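# Put yellow bench sponges in the door-side wall bin

## Task

Take every yellow sponge lying on the bench and place it in the bin mounted on the wall near the door, with each sponge completely inside the bin. The low shelf must still be standing upright when the job ends, and the robot must neither fall over nor be left leaning; either failure fails the task.

## Robot and tools

ROBOT. A LinearBot: a base that can drive in any direction, carrying a column about 1.7 m high. A carriage rides up and down this column (lift_m, 0 to 1 m) and holds two identical six-joint arms, each ending in a two-finger gripper. Arm bases sit roughly 0.57 m + lift_m above the floor, and some carriage parts hang about 0.15 m lower than that. A hand can reach 0.78 m from its shoulder, but only about 0.38 m below its arm base. A hand is about 0.16 m long and 0.1 m wide (0.14 m open). The wrist camera sticks out 0.11 m to one side of joint 6's axis. Fingertips are thin, about 0.005 m in the closing direction. Parked arm: joints 1 to 6 = 0, 0.05, 0.05, 1.45, 0, 0. With both arms parked the footprint is about 0.85 m wide by 0.65 m long.

CAMERAS. carriage_camera is fixed on the carriage, facing forward and tilted about 20 degrees down. left_wrist_camera and right_wrist_camera look out beyond each hand's fingertips. Images are 672x504 pixels. Calibration (intrinsics and base-frame poses) is approximate, and wrist-camera poses get worse at long reach.

FRAMES. Base frame: metres, origin on the floor below the base centre, x forward, y left, z up. left_hand and right_hand report, in this frame, the point midway between that hand's pads, plus quat_wxyz; the hand's z axis runs along the fingers and the fingers open along its y axis. base_odometry is in the odometry frame (the base frame at scene start), counts only wheel rotation, so slips look like travel; heading is in rad, left positive, from -3.142 to 3.142. Reported hand positions can be off, usually with the true hand lower, especially when stretched.

TOOL move. Every argument except cameras forms one action; all motions in it start together.
- base: an object with exactly one key, a relative offset from where the base last measured itself: translate_m (metres, forward positive, -2 to 2), strafe_m (metres, left positive, -2 to 2) or rotate_rad (radians, counter-clockwise/left positive, -6.3 to 6.3).
- joints: an object keyed by joint name, each value an absolute target (not an offset); name only the joints you want to move. lift_m 0 to 1 m. For each arm (left_ and right_ prefixes): joint1_rad -2.617 to 3.054 (vertical-axis swing, 0 forward, positive left); joint2_rad 0 to 3.141 (shoulder: 0 upper arm back and level, 1.57 upright, 3.14 forward and level); joint3_rad 0 to 3.141 (elbow, 0 folded, 3.14 straight); joint4_rad -1.57 to 1.57 (wrist pitch, positive lifts the fingertips); joint5_rad -1.57 to 1.57 (wrist yaw, positive swings fingertips to the RIGHT); joint6_rad -2.094 to 2.094 (roll about the fingers, positive clockwise seen from the forearm); gripper_m 0 to 0.093 (pad gap in metres).
- speeds: optional caps for this action only: translate_m and strafe_m 0.02 to 0.5 m/s, rotate_rad 0.05 to 1.57 rad/s, lift_m 0.08 to 0.25 m/s (maximum is the default).
- min_time_s: 0.1 to 8 s, the shortest duration for each arm and gripper motion; use it for smoother, straighter arm paths.
- cameras: list from carriage_camera, left_wrist_camera, right_wrist_camera, or ["all"]; [] for none. Omitted: all images on an empty call, none otherwise.
An action lasts at most 15 s; a base drive ends with time_out after 14 s. A move with no action just reports state and images. Unknown keys make the call invalid; out-of-range values get it refused, and a refusal or a stop skips the remaining move, wait and finished_scene calls in the same reply.

TOOL wait: seconds from 0 to 10, plus cameras; the robot keeps its last commands.

TOOL zoom_image: camera name and region [x0, y0, x1, y1] in pixels of that camera's latest image (top-left is 0,0; at most 504 by 504).

TOOL finished_scene: scene = the current scene number. Irreversible; the goal must hold with the robot idle. The first scene is practice and may be skipped.

RESULTS. The move line reads done or the worst status. base_status and joint_status words: done (for the base, wheels turned the commanded amount), off_target (resting short, may still push), contact_stop and time_out (target dropped, holding in place), not_followed (arm targets withheld, usually because arms would nearly touch), limit_stop_at_motor_heat. on_its_own lists uncommanded behaviour; "held at" is a target. motor_effort is percent of maximum, with the last action's peak in brackets; a falling lift effort while lowering means a hand or load rests on something. Joint torques and a Motor temperatures line (per arm: six joints then gripper) follow. Gripping a hard object reads up to 0.005 m narrower than it; empty and shut reads 0.000 to 0.003. To release, command well above the reading.

CAUTIONS. Arms have no contact stop and keep pushing, then snap to target when freed. Never let the arms strike or squeeze each other. Tipping risk grows with a high carriage, outstretched or loaded arms, pushing or pulling, and sudden stops; only images reveal a lean. Outstretched arms heat up even while you think; at 75 °C a MOTOR HOT line appears, at 100 °C the arm goes limp for 30 to 60 s, so park arms between reaches. If a drive stalls against something, back off about 0.2 m the way you came; never reverse under a table edge. Base drives ignore the arms and can shove furniture such as the low shelf. Avoid drops, releasing moving objects, slams and hard pushes. Loose objects may occasionally get nudged by something.

Each tool is called after "Request:" in YAML: its name, and indented under it one key for each argument.

## Session

Request:
move:

Scene clock: 0.00 s.
Joint torques (N m): no reading
Motor temperatures (°C): left_arm=[27 37 32 30 29 28 28] | right_arm=[25 30 37 35 29 29 28]
base_odometry: x=+0.000 y=+0.000 heading=+0.000
base_status: not commanded
joint_positions: lift_m=+0.300 left_joint1_rad=+0.003 left_joint2_rad=+0.041 left_joint3_rad=+0.031 left_joint4_rad=+1.497 left_joint5_rad=-0.037 left_joint6_rad=+0.015 left_gripper_m=+0.09396 right_joint1_rad=+0.010 right_joint2_rad=+0.034 right_joint3_rad=+0.029 right_joint4_rad=+1.447 right_joint5_rad=+0.047 right_joint6_rad=-0.005 right_gripper_m=+0.09396
joint_status: not commanded
motor_effort: lift_m=+32 drive_wheels=+3
left_hand: x=+0.2484 y=+0.3059 z=+1.3077 quat_wxyz=(+0.999, -0.018, +0.042, +0.010) (m; base frame)
right_hand: x=+0.2590 y=-0.3072 z=+1.3058 quat_wxyz=(+0.998, +0.023, +0.064, +0.001) (m; base frame)
pictures: carriage_camera, left_wrist_camera, right_wrist_camera
camera_calibration:
left_wrist_camera: T_world_to_cam=[[0.0469318, -0.997282, 0.0568028, 0.225893], [0.772293, 0.0001607, -0.635266, 0.650818], [0.63353, 0.0736826, 0.770202, -1.06414], [0, 0, 0, 1]] pos_world=[0.160938, 0.303583, 1.22021]
right_wrist_camera: T_world_to_cam=[[-0.0705454, -0.995911, -0.0564281, -0.227683], [0.728538, -0.0128006, -0.684886, 0.707186], [0.681363, -0.0894256, 0.726462, -1.02555], [0, 0, 0, 1]] pos_world=[0.167499, -0.30941, 1.21652]

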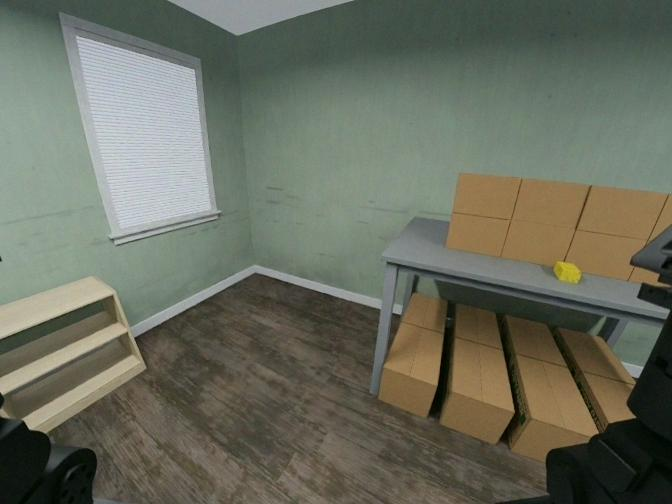

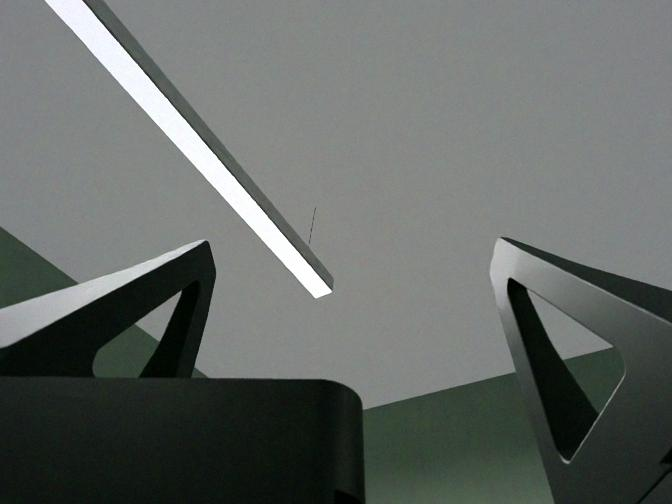

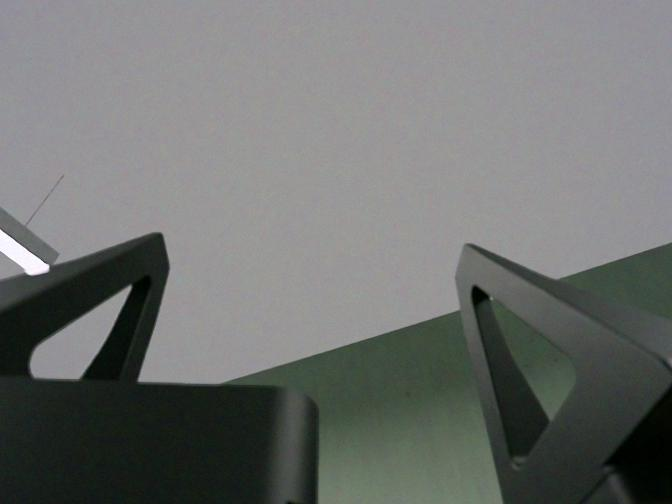

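Request:
move:
  base: {"rotate_rad":-0.9}
  cameras: ["carriage_camera"]

Request:
move:
  base: {"rotate_rad":-1.3}
  cameras: ["carriage_camera"]

Request:
move:
  base: {"rotate_rad":-1.3}
  cameras: ["carriage_camera"]

Request:
move:
  base: {"rotate_rad":-1.3}
  cameras: ["carriage_camera"]

Scene clock: 9.53 s.
Joint torques (N m): left_arm=[-0.13 5.07 4.37 -0.27 -0.06 -0.08] | right_arm=[-0.32 4.56 5.9 -0.16 0.02 0.06]
move: done
base_odometry: x=+0.000 y=+0.000 heading=-0.900
base_status: done
joint_positions: lift_m=+0.300 left_joint1_rad=+0.003 left_joint2_rad=+0.041 left_joint3_rad=+0.031 left_joint4_rad=+1.496 left_joint5_rad=-0.037 left_joint6_rad=+0.015 left_gripper_m=+0.09396 right_joint1_rad=+0.010 right_joint2_rad=+0.034 right_joint3_rad=+0.029 right_joint4_rad=+1.447 right_joint5_rad=+0.047 right_joint6_rad=-0.005 right_gripper_m=+0.09396
joint_status: not commanded
motor_effort: lift_m=+32(32) drive_wheels=+9(14)
left_hand: x=+0.2485 y=+0.3059 z=+1.3076 quat_wxyz=(+0.999, -0.018, +0.042, +0.010) (m; base frame)
right_hand: x=+0.2590 y=-0.3072 z=+1.3058 quat_wxyz=(+0.998, +0.023, +0.064, +0.001) (m; base frame)
pictures: carriage_camera

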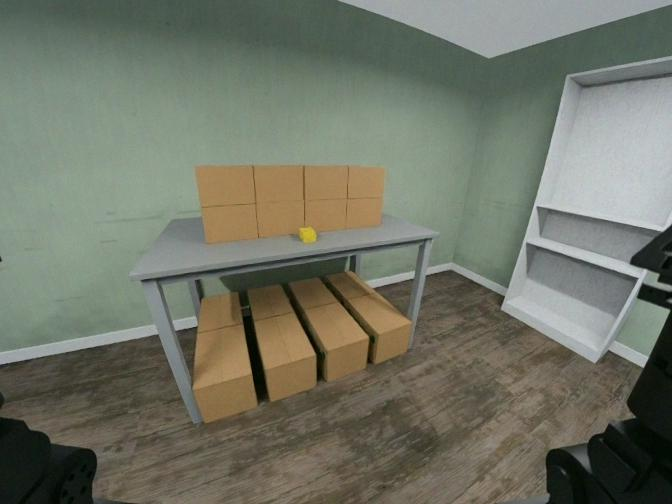

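Scene clock: 12.40 s.
Joint torques (N m): left_arm=[-0.14 5.07 4.41 -0.27 -0.05 -0.09] | right_arm=[-0.34 4.59 5.89 -0.17 0.02 0.05]
move: done
base_odometry: x=+0.000 y=+0.000 heading=-2.199
base_status: done
joint_positions: lift_m=+0.300 left_joint1_rad=+0.003 left_joint2_rad=+0.041 left_joint3_rad=+0.031 left_joint4_rad=+1.496 left_joint5_rad=-0.037 left_joint6_rad=+0.015 left_gripper_m=+0.09397 right_joint1_rad=+0.010 right_joint2_rad=+0.034 right_joint3_rad=+0.029 right_joint4_rad=+1.447 right_joint5_rad=+0.047 right_joint6_rad=-0.005 right_gripper_m=+0.09397
joint_status: not commanded
motor_effort: lift_m=+32(32) drive_wheels=+8(15)
left_hand: x=+0.2485 y=+0.3059 z=+1.3076 quat_wxyz=(+0.999, -0.018, +0.042, +0.010) (m; base frame)
right_hand: x=+0.2590 y=-0.3072 z=+1.3058 quat_wxyz=(+0.998, +0.023, +0.064, +0.001) (m; base frame)
pictures: carriage_camera

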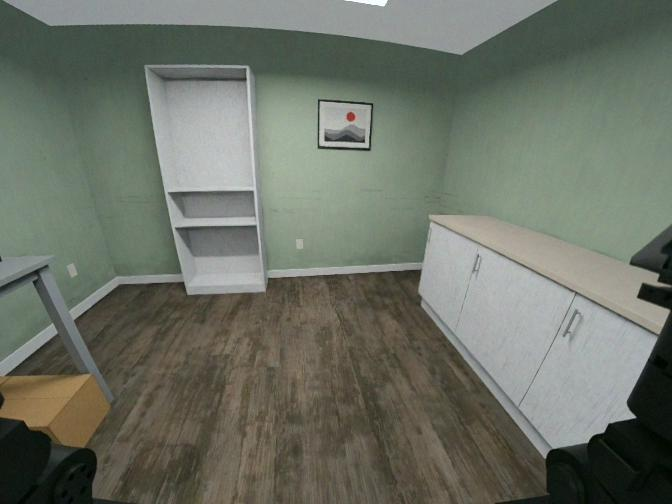

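Scene clock: 15.27 s.
Joint torques (N m): left_arm=[-0.17 5.03 4.41 -0.27 -0.05 -0.08] | right_arm=[-0.34 4.57 5.89 -0.16 0.02 0.07]
move: done
base_odometry: x=+0.000 y=+0.000 heading=+2.784
base_status: done
joint_positions: lift_m=+0.300 left_joint1_rad=+0.003 left_joint2_rad=+0.041 left_joint3_rad=+0.031 left_joint4_rad=+1.496 left_joint5_rad=-0.037 left_joint6_rad=+0.015 left_gripper_m=+0.09398 right_joint1_rad=+0.010 right_joint2_rad=+0.034 right_joint3_rad=+0.029 right_joint4_rad=+1.447 right_joint5_rad=+0.047 right_joint6_rad=-0.005 right_gripper_m=+0.09398
joint_status: not commanded
motor_effort: lift_m=+32(32) drive_wheels=+8(15)
left_hand: x=+0.2485 y=+0.3059 z=+1.3076 quat_wxyz=(+0.999, -0.018, +0.042, +0.010) (m; base frame)
right_hand: x=+0.2590 y=-0.3072 z=+1.3058 quat_wxyz=(+0.998, +0.023, +0.064, +0.001) (m; base frame)
pictures: carriage_camera

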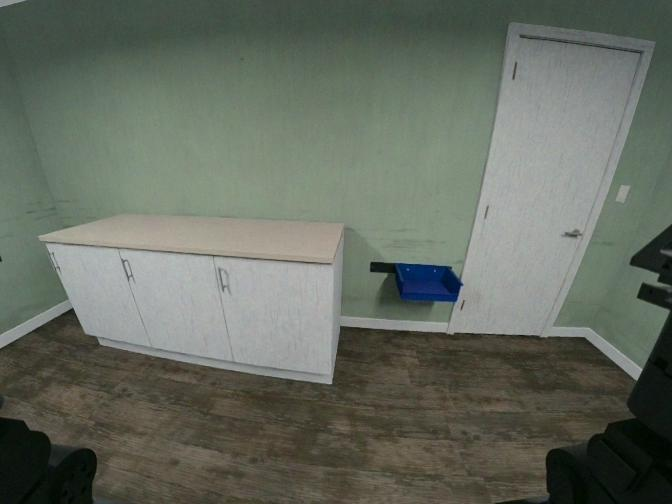

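Scene clock: 18.13 s.
Joint torques (N m): left_arm=[-0.17 5.07 4.41 -0.28 -0.06 -0.07] | right_arm=[-0.36 4.57 5.9 -0.17 0.02 0.06]
move: done
base_odometry: x=+0.000 y=+0.000 heading=+1.485
base_status: done
joint_positions: lift_m=+0.300 left_joint1_rad=+0.003 left_joint2_rad=+0.041 left_joint3_rad=+0.031 left_joint4_rad=+1.496 left_joint5_rad=-0.037 left_joint6_rad=+0.015 left_gripper_m=+0.09398 right_joint1_rad=+0.010 right_joint2_rad=+0.034 right_joint3_rad=+0.029 right_joint4_rad=+1.447 right_joint5_rad=+0.047 right_joint6_rad=-0.005 right_gripper_m=+0.09398
joint_status: not commanded
motor_effort: lift_m=+32(32) drive_wheels=+8(15)
left_hand: x=+0.2485 y=+0.3059 z=+1.3076 quat_wxyz=(+0.999, -0.018, +0.042, +0.010) (m; base frame)
right_hand: x=+0.2590 y=-0.3072 z=+1.3058 quat_wxyz=(+0.998, +0.023, +0.064, +0.001) (m; base frame)
pictures: carriage_camera

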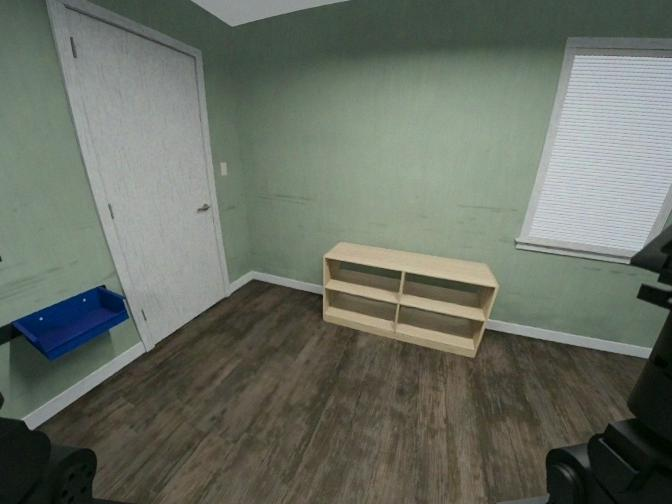

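Request:
move:
  base: {"rotate_rad":-2.015}
  joints: {"lift_m":0.95}
  cameras: ["carriage_camera"]

Scene clock: 41.30 s.
Joint torques (N m): left_arm=[-0.13 5.03 4.4 -0.26 -0.06 -0.07] | right_arm=[-0.34 4.57 5.9 -0.17 0.02 0.06]
move: done
base_odometry: x=+0.000 y=+0.000 heading=-0.530
base_status: done
joint_positions: lift_m=+0.950 left_joint1_rad=+0.003 left_joint2_rad=+0.041 left_joint3_rad=+0.031 left_joint4_rad=+1.495 left_joint5_rad=-0.037 left_joint6_rad=+0.015 left_gripper_m=+0.09399 right_joint1_rad=+0.010 right_joint2_rad=+0.034 right_joint3_rad=+0.029 right_joint4_rad=+1.447 right_joint5_rad=+0.047 right_joint6_rad=-0.005 right_gripper_m=+0.09399
joint_status: all done
motor_effort: lift_m=+33(40) drive_wheels=+8(16)
left_hand: x=+0.2487 y=+0.3059 z=+1.9575 quat_wxyz=(+0.999, -0.018, +0.043, +0.010) (m; base frame)
right_hand: x=+0.2590 y=-0.3072 z=+1.9557 quat_wxyz=(+0.998, +0.023, +0.064, +0.001) (m; base frame)
pictures: carriage_camera
camera_calibration:
carriage_camera: T_world_to_cam=[[-0.0303786, -0.999131, 0.0285239, -0.0465346], [-0.377467, -0.0149565, -0.925902, 1.85628], [0.925525, -0.0388945, -0.376685, 0.6028], [0, 0, 0, 1]] pos_world=[0.141365, 0.00471482, 1.94713]

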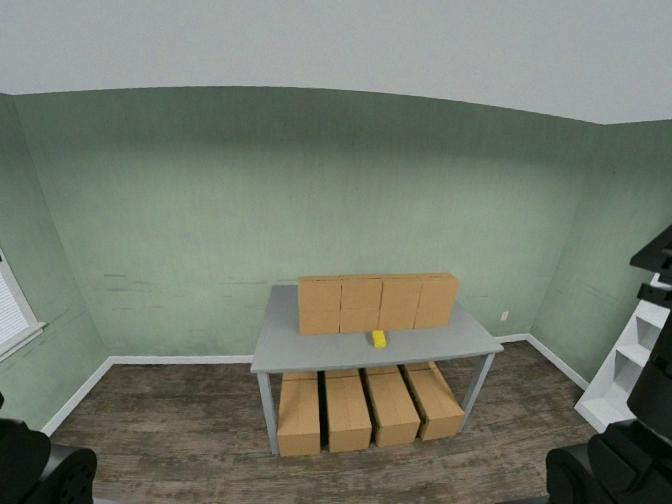

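Request:
move:
  base: {"translate_m":0.5}
  speeds: {"translate_m":0.25}
  cameras: ["carriage_camera"]

Scene clock: 54.50 s.
Joint torques (N m): left_arm=[-0.16 5.07 4.42 -0.27 -0.06 -0.08] | right_arm=[-0.32 4.56 5.91 -0.18 0.02 0.06]
move: done
base_odometry: x=+0.431 y=-0.253 heading=-0.531
base_status: done
joint_positions: lift_m=+0.950 left_joint1_rad=+0.003 left_joint2_rad=+0.041 left_joint3_rad=+0.031 left_joint4_rad=+1.496 left_joint5_rad=-0.037 left_joint6_rad=+0.015 left_gripper_m=+0.09399 right_joint1_rad=+0.010 right_joint2_rad=+0.034 right_joint3_rad=+0.029 right_joint4_rad=+1.447 right_joint5_rad=+0.047 right_joint6_rad=-0.005 right_gripper_m=+0.09399
joint_status: not commanded
motor_effort: lift_m=+33(33) drive_wheels=-3(20)
left_hand: x=+0.2485 y=+0.3059 z=+1.9576 quat_wxyz=(+0.999, -0.018, +0.042, +0.010) (m; base frame)
right_hand: x=+0.2590 y=-0.3072 z=+1.9557 quat_wxyz=(+0.998, +0.023, +0.064, +0.001) (m; base frame)
pictures: carriage_camera
camera_calibration:
carriage_camera: T_world_to_cam=[[-0.0303786, -0.999131, 0.0285239, -0.0465346], [-0.377467, -0.0149565, -0.925902, 1.85628], [0.925525, -0.0388945, -0.376685, 0.6028], [0, 0, 0, 1]] pos_world=[0.141365, 0.00471482, 1.94713]

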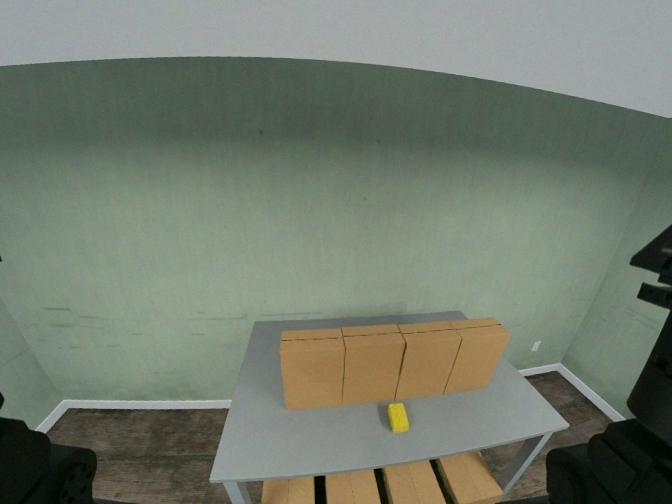

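Request:
move:
  base: {"translate_m":0.13}
  speeds: {"translate_m":0.15}
  joints: {"right_joint1_rad":0,"right_joint2_rad":1.57,"right_joint3_rad":1.57,"right_joint4_rad":0,"right_joint5_rad":0,"right_joint6_rad":0}
  min_time_s: 3

Request:
move:
  joints: {"right_joint1_rad":0.25,"right_joint2_rad":2.5,"right_joint3_rad":2.8,"right_joint4_rad":-1.35}
  min_time_s: 3
  cameras: ["right_wrist_camera","carriage_camera"]

Scene clock: 71.70 s.
Joint torques (N m): left_arm=[-0.17 5.03 4.42 -0.27 -0.06 -0.08] | right_arm=[-1.13 -8.59 9.7 1.86 -0.07 0.11]
Motor temperatures (°C): left_arm=[27 38 34 29 29 28 28] | right_arm=[25 32 42 34 29 29 28]
move: done
base_odometry: x=+0.543 y=-0.319 heading=-0.532
base_status: done
joint_positions: lift_m=+0.950 left_joint1_rad=+0.003 left_joint2_rad=+0.041 left_joint3_rad=+0.031 left_joint4_rad=+1.496 left_joint5_rad=-0.037 left_joint6_rad=+0.015 left_gripper_m=+0.09399 right_joint1_rad=+0.008 right_joint2_rad=+1.564 right_joint3_rad=+1.542 right_joint4_rad=+0.008 right_joint5_rad=+0.012 right_joint6_rad=-0.005 right_gripper_m=+0.09399
joint_status: all done
motor_effort: lift_m=+33(33) drive_wheels=-3(19)
left_hand: x=+0.2485 y=+0.3059 z=+1.9576 quat_wxyz=(+0.999, -0.018, +0.042, +0.010) (m; base frame)
right_hand: x=+0.7362 y=-0.2973 z=+1.9593 quat_wxyz=(+0.702, -0.001, +0.712, -0.003) (m; base frame)
camera_calibration:
carriage_camera: T_world_to_cam=[[-0.0303786, -0.999131, 0.0285239, -0.0465346], [-0.377467, -0.0149565, -0.925902, 1.85628], [0.925525, -0.0388945, -0.376685, 0.6028], [0, 0, 0, 1]] pos_world=[0.141365, 0.00471482, 1.94713]
left_wrist_camera: T_world_to_cam=[[0.0469794, -0.997281, 0.0567695, 0.189021], [0.771844, 0.000166523, -0.635812, 1.06475], [0.634074, 0.0736873, 0.769753, -1.56408], [0, 0, 0, 1]] pos_world=[0.16104, 0.303583, 1.87021]
right_wrist_camera: T_world_to_cam=[[-0.0221117, -0.997053, 0.0734564, -0.437874], [-0.595847, -0.0458564, -0.801788, 2.00148], [0.802793, -0.0614977, -0.593077, 0.679691], [0, 0, 0, 1]] pos_world=[0.637241, -0.303004, 2.04003]

Scene clock: 75.00 s.
Joint torques (N m): left_arm=[-0.14 5.07 4.37 -0.26 -0.06 -0.09] | right_arm=[0.29 -15.56 8.05 1.12 -0.06 0.11]
move: done
base_odometry: x=+0.543 y=-0.319 heading=-0.532
base_status: not commanded
joint_positions: lift_m=+0.950 left_joint1_rad=+0.003 left_joint2_rad=+0.041 left_joint3_rad=+0.031 left_joint4_rad=+1.496 left_joint5_rad=-0.037 left_joint6_rad=+0.015 left_gripper_m=+0.09399 right_joint1_rad=+0.243 right_joint2_rad=+2.490 right_joint3_rad=+2.776 right_joint4_rad=-1.339 right_joint5_rad=+0.011 right_joint6_rad=-0.005 right_gripper_m=+0.09399
joint_status: all done
motor_effort: lift_m=+33(33) drive_wheels=-3(4)
left_hand: x=+0.2485 y=+0.3059 z=+1.9576 quat_wxyz=(+0.999, -0.018, +0.042, +0.010) (m; base frame)
right_hand: x=+0.7794 y=-0.1641 z=+1.7170 quat_wxyz=(+0.254, -0.118, +0.959, +0.025) (m; base frame)
pictures: carriage_camera, right_wrist_camera
camera_calibration:
carriage_camera: T_world_to_cam=[[-0.0303786, -0.999131, 0.0285239, -0.0465346], [-0.377467, -0.0149565, -0.925902, 1.85628], [0.925525, -0.0388945, -0.376685, 0.6028], [0, 0, 0, 1]] pos_world=[0.141365, 0.00471482, 1.94713]
right_wrist_camera: T_world_to_cam=[[0.287188, -0.955843, 0.0623553, -0.501416], [-0.954042, -0.279615, 0.107794, 0.518054], [-0.0855982, -0.0904465, -0.992216, 1.88248], [0, 0, 0, 1]] pos_world=[0.799383, -0.164156, 1.84325]

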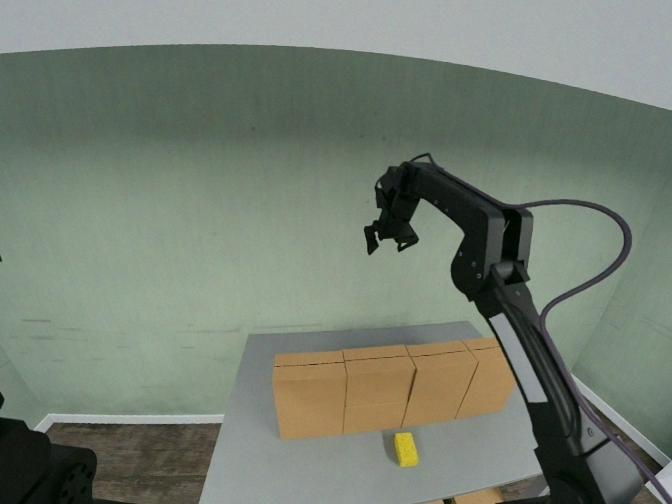

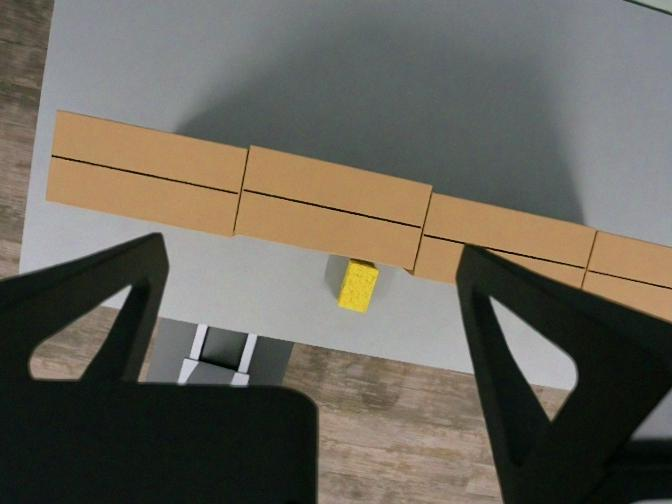

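Request:
move:
  joints: {"right_joint1_rad":-0.35}
  min_time_s: 2
  cameras: ["right_wrist_camera"]

Request:
move:
  joints: {"right_joint1_rad":-0.05,"right_joint2_rad":2.476,"right_joint3_rad":1.076,"right_joint4_rad":0.7,"lift_m":0.6}
  min_time_s: 3
  cameras: ["right_wrist_camera","carriage_camera"]

Scene clock: 120.13 s.
Joint torques (N m): left_arm=[-0.17 5.07 4.38 -0.27 -0.07 -0.08] | right_arm=[-0.72 -15.51 8.02 1.15 -0.03 0.11]
Motor temperatures (°C): left_arm=[27 38 34 28 28 27 27] | right_arm=[25 53 43 36 29 29 28]
move: done
base_odometry: x=+0.543 y=-0.319 heading=-0.532
base_status: not commanded
joint_positions: lift_m=+0.950 left_joint1_rad=+0.003 left_joint2_rad=+0.041 left_joint3_rad=+0.031 left_joint4_rad=+1.496 left_joint5_rad=-0.037 left_joint6_rad=+0.015 left_gripper_m=+0.09399 right_joint1_rad=-0.346 right_joint2_rad=+2.490 right_joint3_rad=+2.776 right_joint4_rad=-1.341 right_joint5_rad=+0.008 right_joint6_rad=-0.005 right_gripper_m=+0.09399
joint_status: all done
motor_effort: lift_m=+33(33) drive_wheels=-3(3)
left_hand: x=+0.2485 y=+0.3059 z=+1.9576 quat_wxyz=(+0.999, -0.018, +0.042, +0.010) (m; base frame)
right_hand: x=+0.7611 y=-0.4939 z=+1.7169 quat_wxyz=(+0.250, +0.165, +0.953, -0.048) (m; base frame)
pictures: right_wrist_camera
camera_calibration:
right_wrist_camera: T_world_to_cam=[[-0.291102, -0.954833, 0.0596126, -0.366109], [-0.948886, 0.29611, 0.109245, 0.686344], [-0.121963, -0.024764, -0.992226, 1.91115], [0, 0, 0, 1]] pos_world=[0.777776, -0.505478, 1.84313]

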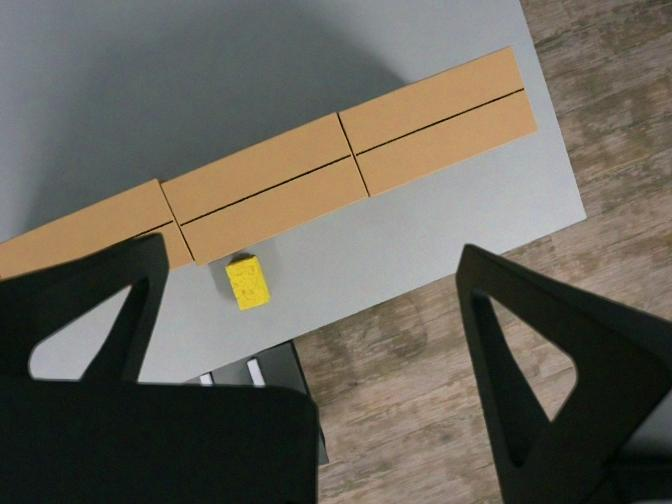

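Scene clock: 123.47 s.
Joint torques (N m): left_arm=[-0.13 5.08 4.38 -0.26 -0.06 -0.09] | right_arm=[3.77 1.89 -4.03 -2.64 -0.51 -0.59]
move: off_target
base_odometry: x=+0.543 y=-0.319 heading=-0.532
base_status: not commanded
joint_positions: lift_m=+0.600 left_joint1_rad=+0.003 left_joint2_rad=+0.041 left_joint3_rad=+0.031 left_joint4_rad=+1.497 left_joint5_rad=-0.037 left_joint6_rad=+0.015 left_gripper_m=+0.09399 right_joint1_rad=-0.093 right_joint2_rad=+2.313 right_joint3_rad=+1.189 right_joint4_rad=+1.138 right_joint5_rad=+0.056 right_joint6_rad=+0.064 right_gripper_m=+0.09400
joint_status: right_joint1_rad off_target (ended at -0.093, target -0.050); right_joint2_rad off_target (ended at +2.313, target +2.476); right_joint3_rad off_target (ended at +1.189, target +1.076); right_joint4_rad off_target (ended at +1.138, target +0.700); the others done
motor_effort: lift_m=+26(30) drive_wheels=-4(9)
left_hand: x=+0.2483 y=+0.3059 z=+1.6081 quat_wxyz=(+0.999, -0.018, +0.042, +0.010) (m; base frame)
right_hand: x=+0.8264 y=-0.3651 z=+1.2977 quat_wxyz=(+0.711, +0.075, +0.698, -0.030) (m; base frame)
pictures: carriage_camera, right_wrist_camera
camera_calibration:
carriage_camera: T_world_to_cam=[[-0.0303786, -0.999131, 0.0285239, -0.0365655], [-0.377467, -0.0149565, -0.925902, 1.53268], [0.925525, -0.0388945, -0.376685, 0.471149], [0, 0, 0, 1]] pos_world=[0.141365, 0.00471482, 1.59763]
right_wrist_camera: T_world_to_cam=[[-0.167791, -0.985818, 0.00303191, -0.238955], [-0.565497, 0.09373, -0.819407, 1.57038], [0.807502, -0.139203, -0.573204, 0.152667], [0, 0, 0, 1]] pos_world=[0.724673, -0.361506, 1.37502]

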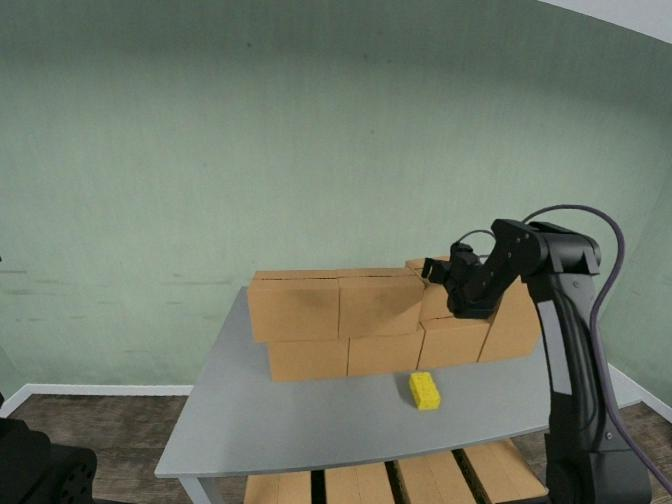

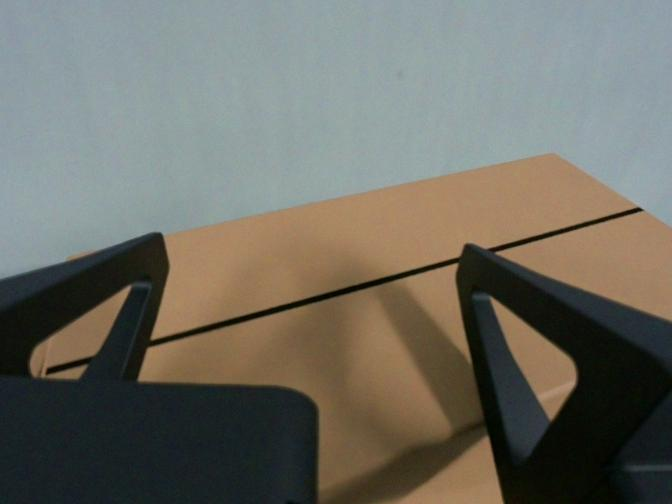

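Request:
move:
  joints: {"lift_m":0.95}

Request:
move:
  base: {"translate_m":-0.1}
  joints: {"right_joint1_rad":-0.05,"right_joint2_rad":2.476,"right_joint3_rad":1.076,"right_joint4_rad":0.7,"right_joint5_rad":0}
  min_time_s: 2

Request:
move:
  joints: {"lift_m":0.65}
  cameras: ["right_wrist_camera","carriage_camera"]

Scene clock: 131.13 s.
Joint torques (N m): left_arm=[-0.16 5.08 4.4 -0.29 -0.06 -0.08] | right_arm=[0.24 -14.12 4.19 1.63 -0.05 -0.01]
move: done
base_odometry: x=+0.543 y=-0.319 heading=-0.532
base_status: not commanded
joint_positions: lift_m=+0.950 left_joint1_rad=+0.003 left_joint2_rad=+0.041 left_joint3_rad=+0.031 left_joint4_rad=+1.497 left_joint5_rad=-0.037 left_joint6_rad=+0.015 left_gripper_m=+0.09399 right_joint1_rad=-0.056 right_joint2_rad=+2.479 right_joint3_rad=+1.072 right_joint4_rad=+0.706 right_joint5_rad=+0.011 right_joint6_rad=+0.008 right_gripper_m=+0.09399
joint_status: all done
on_its_own: right_joint1_rad moved +0.037 to your old target -0.050; right_joint2_rad moved +0.166 to your old target +2.476; right_joint3_rad moved -0.116 to your old target +1.076; right_joint4_rad moved -0.432 to your old target +0.700
motor_effort: lift_m=+33(38) drive_wheels=+8(9)
left_hand: x=+0.2483 y=+0.3059 z=+1.9576 quat_wxyz=(+0.999, -0.018, +0.042, +0.010) (m; base frame)
right_hand: x=+0.7403 y=-0.3302 z=+1.4162 quat_wxyz=(+0.421, +0.031, +0.906, -0.015) (m; base frame)
camera_calibration:
carriage_camera: T_world_to_cam=[[-0.0303786, -0.999131, 0.0285239, -0.0465346], [-0.377467, -0.0149565, -0.925902, 1.85628], [0.925525, -0.0388945, -0.376685, 0.6028], [0, 0, 0, 1]] pos_world=[0.141365, 0.00471482, 1.94713]
left_wrist_camera: T_world_to_cam=[[0.0469098, -0.997282, 0.0568172, 0.188958], [0.772562, 0.000165762, -0.634939, 1.0631], [0.633204, 0.0736797, 0.77047, -1.56507], [0, 0, 0, 1]] pos_world=[0.160836, 0.303583, 1.87011]
right_wrist_camera: T_world_to_cam=[[-0.0401614, -0.997012, 0.0659911, -0.406601], [-0.969855, 0.0230104, -0.242594, 1.0746], [0.24035, -0.0737447, -0.967881, 1.29539], [0, 0, 0, 1]] pos_world=[0.71453, -0.334584, 1.54131]

Scene clock: 133.43 s.
Joint torques (N m): left_arm=[-0.1 5.05 4.38 -0.29 -0.05 -0.08] | right_arm=[0.23 -14.12 4.23 1.64 -0.05 -0.02]
move: done
base_odometry: x=+0.457 y=-0.269 heading=-0.531
base_status: done
joint_positions: lift_m=+0.950 left_joint1_rad=+0.003 left_joint2_rad=+0.041 left_joint3_rad=+0.031 left_joint4_rad=+1.498 left_joint5_rad=-0.037 left_joint6_rad=+0.015 left_gripper_m=+0.09399 right_joint1_rad=-0.056 right_joint2_rad=+2.479 right_joint3_rad=+1.072 right_joint4_rad=+0.705 right_joint5_rad=+0.011 right_joint6_rad=+0.007 right_gripper_m=+0.09399
joint_status: all done
motor_effort: lift_m=+33(33) drive_wheels=-5(12)
left_hand: x=+0.2481 y=+0.3059 z=+1.9576 quat_wxyz=(+0.999, -0.018, +0.042, +0.010) (m; base frame)
right_hand: x=+0.7401 y=-0.3301 z=+1.4159 quat_wxyz=(+0.421, +0.031, +0.907, -0.015) (m; base frame)
camera_calibration:
carriage_camera: T_world_to_cam=[[-0.0303786, -0.999131, 0.0285239, -0.0465346], [-0.377467, -0.0149565, -0.925902, 1.85628], [0.925525, -0.0388945, -0.376685, 0.6028], [0, 0, 0, 1]] pos_world=[0.141365, 0.00471482, 1.94713]
left_wrist_camera: T_world_to_cam=[[0.0468656, -0.997282, 0.056854, 0.188907], [0.77306, 0.000165945, -0.634333, 1.0619], [0.6326, 0.07368, 0.770966, -1.56576], [0, 0, 0, 1]] pos_world=[0.160734, 0.303583, 1.87001]
right_wrist_camera: T_world_to_cam=[[-0.0394567, -0.99704, 0.0659903, -0.4071], [-0.970156, 0.0224125, -0.241445, 1.07281], [0.239252, -0.0735475, -0.968168, 1.29649], [0, 0, 0, 1]] pos_world=[0.714538, -0.334585, 1.54111]

Scene clock: 135.17 s.
Joint torques (N m): left_arm=[-0.18 5.04 4.37 -0.28 -0.06 -0.09] | right_arm=[0.2 -14.37 4.21 1.75 -0.05 0]
move: done
base_odometry: x=+0.457 y=-0.269 heading=-0.531
base_status: not commanded
joint_positions: lift_m=+0.650 left_joint1_rad=+0.003 left_joint2_rad=+0.041 left_joint3_rad=+0.031 left_joint4_rad=+1.498 left_joint5_rad=-0.037 left_joint6_rad=+0.015 left_gripper_m=+0.09399 right_joint1_rad=-0.056 right_joint2_rad=+2.482 right_joint3_rad=+1.072 right_joint4_rad=+0.695 right_joint5_rad=+0.011 right_joint6_rad=+0.006 right_gripper_m=+0.09399
joint_status: all done
motor_effort: lift_m=+30(31) drive_wheels=-5(6)
left_hand: x=+0.2481 y=+0.3059 z=+1.6578 quat_wxyz=(+0.999, -0.018, +0.042, +0.010) (m; base frame)
right_hand: x=+0.7379 y=-0.3299 z=+1.1129 quat_wxyz=(+0.415, +0.031, +0.909, -0.015) (m; base frame)
pictures: carriage_camera, right_wrist_camera
camera_calibration:
carriage_camera: T_world_to_cam=[[-0.0303786, -0.999131, 0.0285239, -0.0379831], [-0.377467, -0.0149565, -0.925902, 1.5787], [0.925525, -0.0388945, -0.376685, 0.48987], [0, 0, 0, 1]] pos_world=[0.141365, 0.00471482, 1.64733]
right_wrist_camera: T_world_to_cam=[[-0.0381631, -0.997063, 0.0663932, -0.388482], [-0.973207, 0.0220096, -0.228874, 0.985569], [0.226741, -0.0733489, -0.971189, 1.01634], [0, 0, 0, 1]] pos_world=[0.713892, -0.334486, 1.23842]

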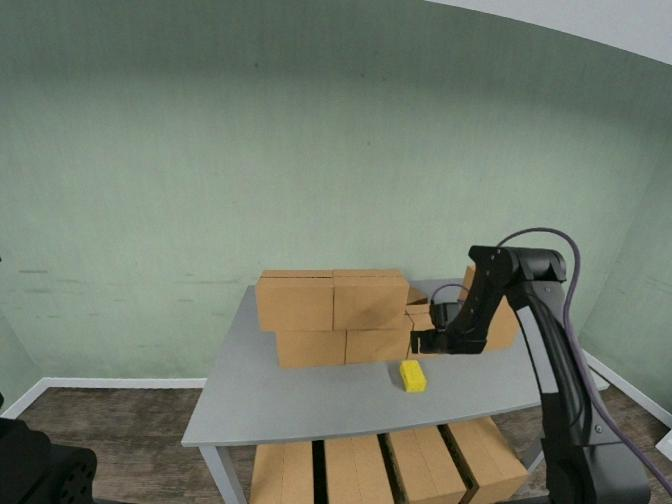

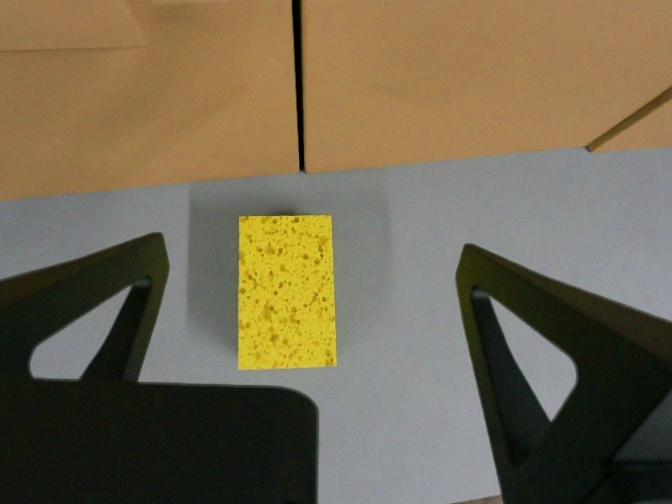

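Request:
move:
  base: {"translate_m":0.025}
  joints: {"lift_m":0.53,"right_joint1_rad":-0.025}
  speeds: {"lift_m":0.12}
  cameras: ["right_wrist_camera","carriage_camera"]

Scene clock: 146.80 s.
Joint torques (N m): left_arm=[-0.2 5.03 4.37 -0.27 -0.06 -0.08] | right_arm=[-0.02 -14.46 4.18 1.74 -0.04 -0.01]
Motor temperatures (°C): left_arm=[26 37 34 28 28 27 27] | right_arm=[25 48 41 38 29 29 28]
move: done
base_odometry: x=+0.479 y=-0.281 heading=-0.532
base_status: done
joint_positions: lift_m=+0.530 left_joint1_rad=+0.003 left_joint2_rad=+0.041 left_joint3_rad=+0.031 left_joint4_rad=+1.496 left_joint5_rad=-0.037 left_joint6_rad=+0.015 left_gripper_m=+0.09399 right_joint1_rad=-0.028 right_joint2_rad=+2.482 right_joint3_rad=+1.072 right_joint4_rad=+0.694 right_joint5_rad=+0.009 right_joint6_rad=+0.006 right_gripper_m=+0.09399
joint_status: all done
motor_effort: lift_m=+30(31) drive_wheels=+9(16)
left_hand: x=+0.2485 y=+0.3059 z=+1.5378 quat_wxyz=(+0.999, -0.018, +0.042, +0.010) (m; base frame)
right_hand: x=+0.7382 y=-0.3156 z=+0.9924 quat_wxyz=(+0.414, +0.018, +0.910, -0.009) (m; base frame)
pictures: carriage_camera, right_wrist_camera
camera_calibration:
carriage_camera: T_world_to_cam=[[-0.0303786, -0.999131, 0.0285239, -0.0345602], [-0.377467, -0.0149565, -0.925902, 1.46759], [0.925525, -0.0388945, -0.376685, 0.444668], [0, 0, 0, 1]] pos_world=[0.141365, 0.00471482, 1.52733]
right_wrist_camera: T_world_to_cam=[[-0.00948462, -0.997817, 0.0653541, -0.38649], [-0.973796, -0.00563484, -0.227355, 0.948206], [0.227227, -0.0657979, -0.971616, 0.902698], [0, 0, 0, 1]] pos_world=[0.714575, -0.320908, 1.11792]

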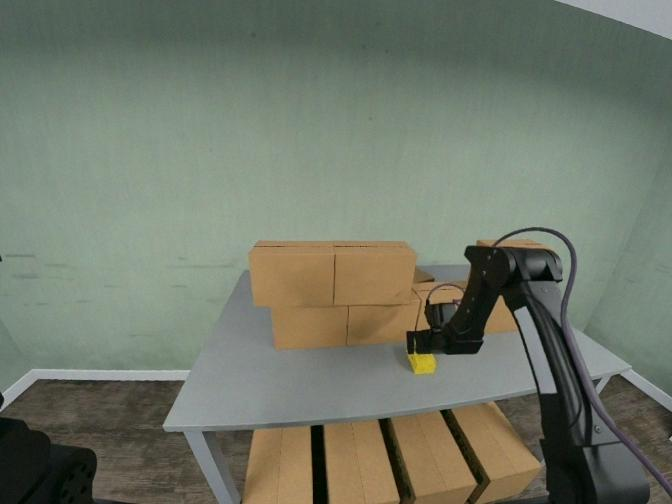

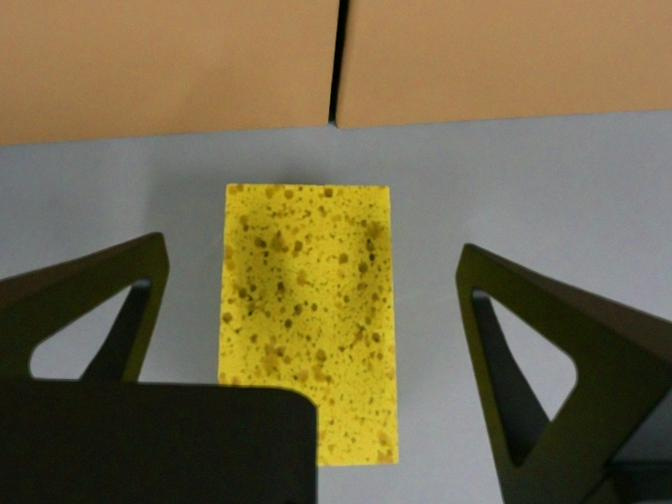

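Request:
move:
  base: {"translate_m":-0.012}
  joints: {"lift_m":0.487}
  speeds: {"lift_m":0.08}
  cameras: ["right_wrist_camera","carriage_camera"]

Scene clock: 153.90 s.
Joint torques (N m): left_arm=[-0.17 5.09 4.38 -0.28 -0.07 -0.07] | right_arm=[-0.06 -14.46 4.14 1.72 -0.05 0]
move: done
base_odometry: x=+0.468 y=-0.275 heading=-0.531
base_status: done
joint_positions: lift_m=+0.487 left_joint1_rad=+0.003 left_joint2_rad=+0.041 left_joint3_rad=+0.031 left_joint4_rad=+1.497 left_joint5_rad=-0.037 left_joint6_rad=+0.015 left_gripper_m=+0.09399 right_joint1_rad=-0.028 right_joint2_rad=+2.483 right_joint3_rad=+1.073 right_joint4_rad=+0.695 right_joint5_rad=+0.009 right_joint6_rad=+0.006 right_gripper_m=+0.09399
joint_status: all done
motor_effort: lift_m=+30(31) drive_wheels=-4(12)
left_hand: x=+0.2482 y=+0.3059 z=+1.4948 quat_wxyz=(+0.999, -0.018, +0.042, +0.010) (m; base frame)
right_hand: x=+0.7384 y=-0.3156 z=+0.9495 quat_wxyz=(+0.415, +0.018, +0.910, -0.009) (m; base frame)
pictures: carriage_camera, right_wrist_camera
camera_calibration:
carriage_camera: T_world_to_cam=[[-0.0303786, -0.999131, 0.0285239, -0.0333366], [-0.377467, -0.0149565, -0.925902, 1.42787], [0.925525, -0.0388945, -0.376685, 0.428508], [0, 0, 0, 1]] pos_world=[0.141365, 0.00471482, 1.48443]
right_wrist_camera: T_world_to_cam=[[-0.00953864, -0.997817, 0.0653467, -0.383632], [-0.973607, -0.00563491, -0.22816, 0.939254], [0.22803, -0.0657984, -0.971428, 0.860121], [0, 0, 0, 1]] pos_world=[0.714672, -0.320908, 1.07491]

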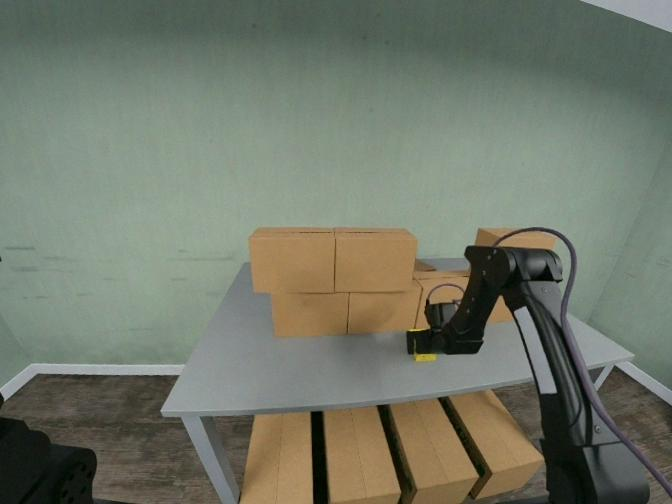

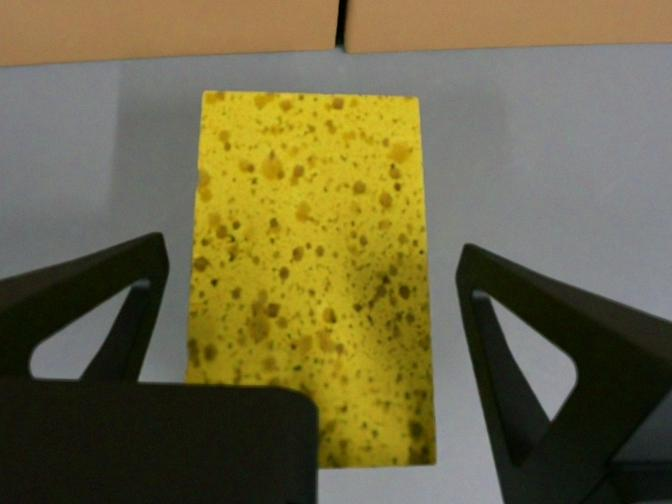

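Request:
move:
  joints: {"lift_m":0.463}
  speeds: {"lift_m":0.08}
  cameras: ["right_wrist_camera"]

Request:
zoom_image:
  camera: "right_wrist_camera"
  region: [100, 20, 600, 500]

Scene clock: 158.80 s.
Joint torques (N m): left_arm=[-0.16 5.05 4.31 -0.29 -0.06 -0.07] | right_arm=[-0.05 -14.46 4.14 1.48 0.04 -0.02]
move: done
base_odometry: x=+0.468 y=-0.275 heading=-0.531
base_status: not commanded
joint_positions: lift_m=+0.463 left_joint1_rad=+0.003 left_joint2_rad=+0.041 left_joint3_rad=+0.031 left_joint4_rad=+1.498 left_joint5_rad=-0.037 left_joint6_rad=+0.015 left_gripper_m=+0.09399 right_joint1_rad=-0.028 right_joint2_rad=+2.482 right_joint3_rad=+1.073 right_joint4_rad=+0.722 right_joint5_rad=+0.001 right_joint6_rad=+0.008 right_gripper_m=+0.09399
joint_status: all done
motor_effort: lift_m=+28(30) drive_wheels=-4(4)
left_hand: x=+0.2481 y=+0.3059 z=+1.4710 quat_wxyz=(+0.999, -0.018, +0.042, +0.010) (m; base frame)
right_hand: x=+0.7432 y=-0.3144 z=+0.9312 quat_wxyz=(+0.428, +0.017, +0.904, -0.005) (m; base frame)
pictures: right_wrist_camera
camera_calibration:
right_wrist_camera: T_world_to_cam=[[-0.00651296, -0.998186, 0.0598513, -0.378488], [-0.9665, -0.0090738, -0.256504, 0.959858], [0.256582, -0.0595169, -0.964688, 0.815916], [0, 0, 0, 1]] pos_world=[0.715889, -0.320531, 1.05597]

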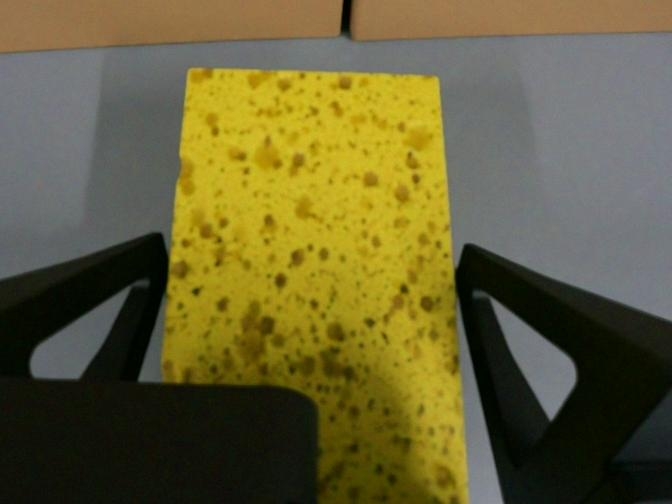

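Scaled by 1.008 from the camera's 672x504 image, which has a finer 960x720 frame.

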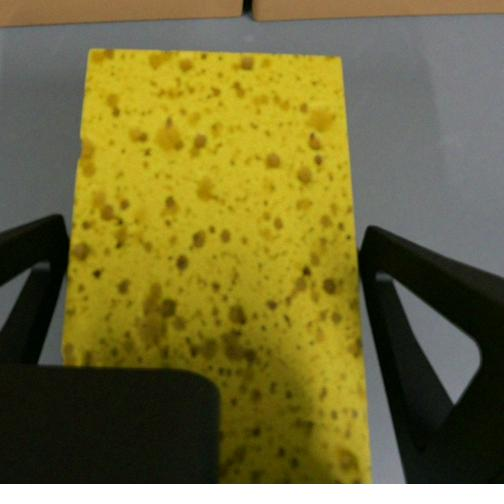

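Request:
move:
  joints: {"lift_m":0.471}

Request:
move:
  joints: {"right_gripper_m":0.05}
  min_time_s: 2
  cameras: ["right_wrist_camera"]

Scene clock: 168.87 s.
Joint torques (N m): left_arm=[-0.1 5.07 4.38 -0.29 -0.05 -0.08] | right_arm=[-0.03 -14.49 4.1 1.63 0.04 -0.01]
move: done
base_odometry: x=+0.468 y=-0.275 heading=-0.531
base_status: not commanded
joint_positions: lift_m=+0.471 left_joint1_rad=+0.003 left_joint2_rad=+0.041 left_joint3_rad=+0.031 left_joint4_rad=+1.497 left_joint5_rad=-0.037 left_joint6_rad=+0.015 left_gripper_m=+0.09399 right_joint1_rad=-0.028 right_joint2_rad=+2.482 right_joint3_rad=+1.073 right_joint4_rad=+0.706 right_joint5_rad=+0.001 right_joint6_rad=+0.008 right_gripper_m=+0.09399
joint_status: all done
motor_effort: lift_m=+33(40) drive_wheels=-4(4)
left_hand: x=+0.2482 y=+0.3059 z=+1.4786 quat_wxyz=(+0.999, -0.018, +0.042, +0.010) (m; base frame)
right_hand: x=+0.7406 y=-0.3144 z=+0.9357 quat_wxyz=(+0.420, +0.017, +0.907, -0.005) (m; base frame)
camera_calibration:
carriage_camera: T_world_to_cam=[[-0.0303786, -0.999131, 0.0285239, -0.0328716], [-0.377467, -0.0149565, -0.925902, 1.41277], [0.925525, -0.0388945, -0.376685, 0.422368], [0, 0, 0, 1]] pos_world=[0.141365, 0.00471482, 1.46813]
left_wrist_camera: T_world_to_cam=[[0.0468876, -0.997282, 0.0568396, 0.216151], [0.772791, 0.000160888, -0.634661, 0.758618], [0.632926, 0.0736829, 0.770698, -1.19623], [0, 0, 0, 1]] pos_world=[0.160735, 0.303583, 1.39111]
right_wrist_camera: T_world_to_cam=[[-0.00526562, -0.998196, 0.0598052, -0.379632], [-0.97067, -0.00927302, -0.240238, 0.946264], [0.240359, -0.0593161, -0.96887, 0.836894], [0, 0, 0, 1]] pos_world=[0.715355, -0.320532, 1.06087]

Scene clock: 171.17 s.
Joint torques (N m): left_arm=[-0.2 5.07 4.34 -0.28 -0.07 -0.08] | right_arm=[-0.05 -14.43 4.11 1.63 0.04 -0.02]
move: off_target
base_odometry: x=+0.468 y=-0.275 heading=-0.531
base_status: not commanded
joint_positions: lift_m=+0.471 left_joint1_rad=+0.003 left_joint2_rad=+0.041 left_joint3_rad=+0.031 left_joint4_rad=+1.497 left_joint5_rad=-0.037 left_joint6_rad=+0.015 left_gripper_m=+0.09399 right_joint1_rad=-0.028 right_joint2_rad=+2.482 right_joint3_rad=+1.073 right_joint4_rad=+0.706 right_joint5_rad=+0.001 right_joint6_rad=+0.007 right_gripper_m=+0.05873
joint_status: right_gripper_m off_target (ended at +0.05875, target +0.05000)
motor_effort: lift_m=+33(33) drive_wheels=-4(4)
left_hand: x=+0.2482 y=+0.3059 z=+1.4786 quat_wxyz=(+0.999, -0.018, +0.042, +0.010) (m; base frame)
right_hand: x=+0.7406 y=-0.3144 z=+0.9357 quat_wxyz=(+0.420, +0.016, +0.907, -0.005) (m; base frame)
pictures: right_wrist_camera
camera_calibration:
right_wrist_camera: T_world_to_cam=[[-0.00478279, -0.998167, 0.0603386, -0.380433], [-0.970673, -0.00986901, -0.240202, 0.946041], [0.240357, -0.0597178, -0.968846, 0.83675], [0, 0, 0, 1]] pos_world=[0.715358, -0.32043, 1.06088]

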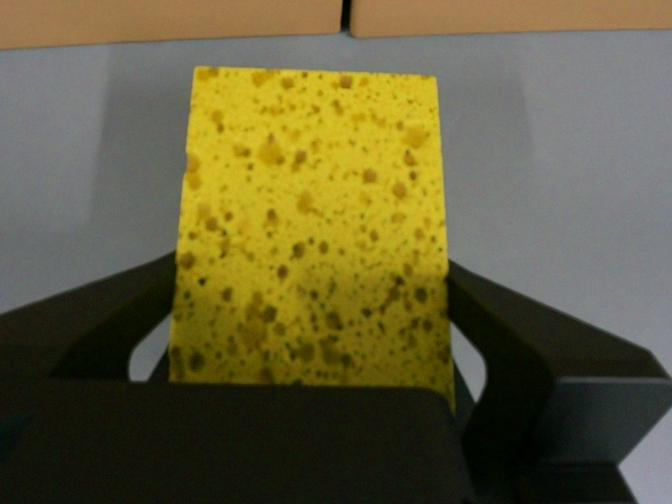

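Request:
move:
  joints: {"lift_m":0.65}
  speeds: {"lift_m":0.12}

Request:
move:
  base: {"translate_m":-0.5}
  speeds: {"translate_m":0.25}
  cameras: ["right_wrist_camera","carriage_camera"]

Scene clock: 176.47 s.
Joint torques (N m): left_arm=[-0.24 5.05 4.42 -0.28 -0.06 -0.08] | right_arm=[-0.05 -14.49 4.08 1.71 0.03 -0.01]
move: done
base_odometry: x=+0.468 y=-0.275 heading=-0.531
base_status: not commanded
joint_positions: lift_m=+0.650 left_joint1_rad=+0.003 left_joint2_rad=+0.041 left_joint3_rad=+0.031 left_joint4_rad=+1.497 left_joint5_rad=-0.037 left_joint6_rad=+0.015 left_gripper_m=+0.09399 right_joint1_rad=-0.028 right_joint2_rad=+2.483 right_joint3_rad=+1.073 right_joint4_rad=+0.697 right_joint5_rad=+0.001 right_joint6_rad=+0.007 right_gripper_m=+0.05872
joint_status: all done
motor_effort: lift_m=+33(40) drive_wheels=-4(4)
left_hand: x=+0.2482 y=+0.3059 z=+1.6576 quat_wxyz=(+0.999, -0.018, +0.042, +0.010) (m; base frame)
right_hand: x=+0.7391 y=-0.3143 z=+1.1128 quat_wxyz=(+0.416, +0.016, +0.909, -0.005) (m; base frame)
camera_calibration:
carriage_camera: T_world_to_cam=[[-0.0303786, -0.999131, 0.0285239, -0.0379774], [-0.377467, -0.0149565, -0.925902, 1.57851], [0.925525, -0.0388945, -0.376685, 0.489795], [0, 0, 0, 1]] pos_world=[0.141365, 0.00471482, 1.64713]
left_wrist_camera: T_world_to_cam=[[0.0468876, -0.997282, 0.0568396, 0.205977], [0.772791, 0.000160888, -0.634661, 0.872222], [0.632926, 0.0736829, 0.770698, -1.33418], [0, 0, 0, 1]] pos_world=[0.160735, 0.303583, 1.57011]
right_wrist_camera: T_world_to_cam=[[-0.00427926, -0.998179, 0.0601632, -0.391274], [-0.972836, -0.00976978, -0.231288, 0.978794], [0.231455, -0.0595186, -0.971023, 1.01765], [0, 0, 0, 1]] pos_world=[0.714994, -0.320431, 1.23808]

Scene clock: 179.77 s.
Joint torques (N m): left_arm=[-0.14 5.09 4.38 -0.26 -0.06 -0.07] | right_arm=[-0.05 -14.52 4.1 1.7 0.03 -0.01]
move: done
base_odometry: x=+0.037 y=-0.022 heading=-0.532
base_status: done
joint_positions: lift_m=+0.650 left_joint1_rad=+0.003 left_joint2_rad=+0.041 left_joint3_rad=+0.031 left_joint4_rad=+1.496 left_joint5_rad=-0.037 left_joint6_rad=+0.015 left_gripper_m=+0.09399 right_joint1_rad=-0.028 right_joint2_rad=+2.483 right_joint3_rad=+1.073 right_joint4_rad=+0.697 right_joint5_rad=+0.001 right_joint6_rad=+0.007 right_gripper_m=+0.05872
joint_status: not commanded
motor_effort: lift_m=+33(33) drive_wheels=-3(20)
left_hand: x=+0.2485 y=+0.3059 z=+1.6576 quat_wxyz=(+0.999, -0.018, +0.042, +0.010) (m; base frame)
right_hand: x=+0.7391 y=-0.3143 z=+1.1128 quat_wxyz=(+0.416, +0.016, +0.909, -0.005) (m; base frame)
pictures: carriage_camera, right_wrist_camera
camera_calibration:
carriage_camera: T_world_to_cam=[[-0.0303786, -0.999131, 0.0285239, -0.0379774], [-0.377467, -0.0149565, -0.925902, 1.57851], [0.925525, -0.0388945, -0.376685, 0.489795], [0, 0, 0, 1]] pos_world=[0.141365, 0.00471482, 1.64713]
right_wrist_camera: T_world_to_cam=[[-0.00427926, -0.998179, 0.0601632, -0.391274], [-0.972836, -0.00976978, -0.231288, 0.978794], [0.231455, -0.0595186, -0.971023, 1.01765], [0, 0, 0, 1]] pos_world=[0.714994, -0.320431, 1.23808]

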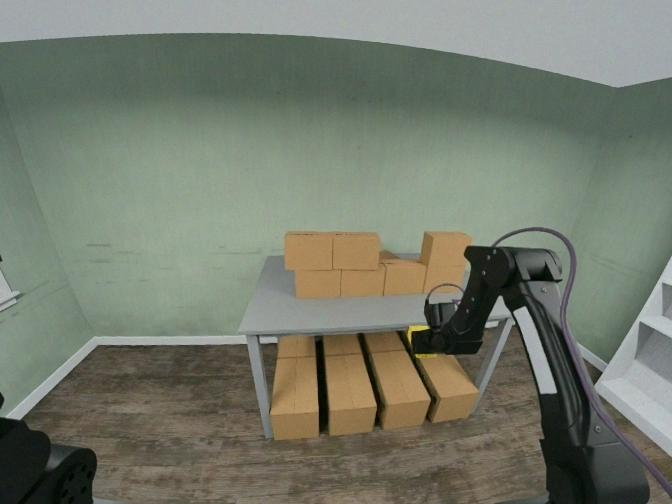

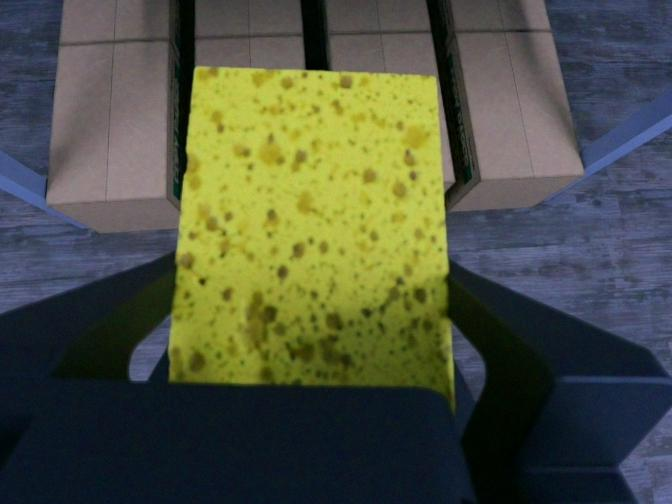

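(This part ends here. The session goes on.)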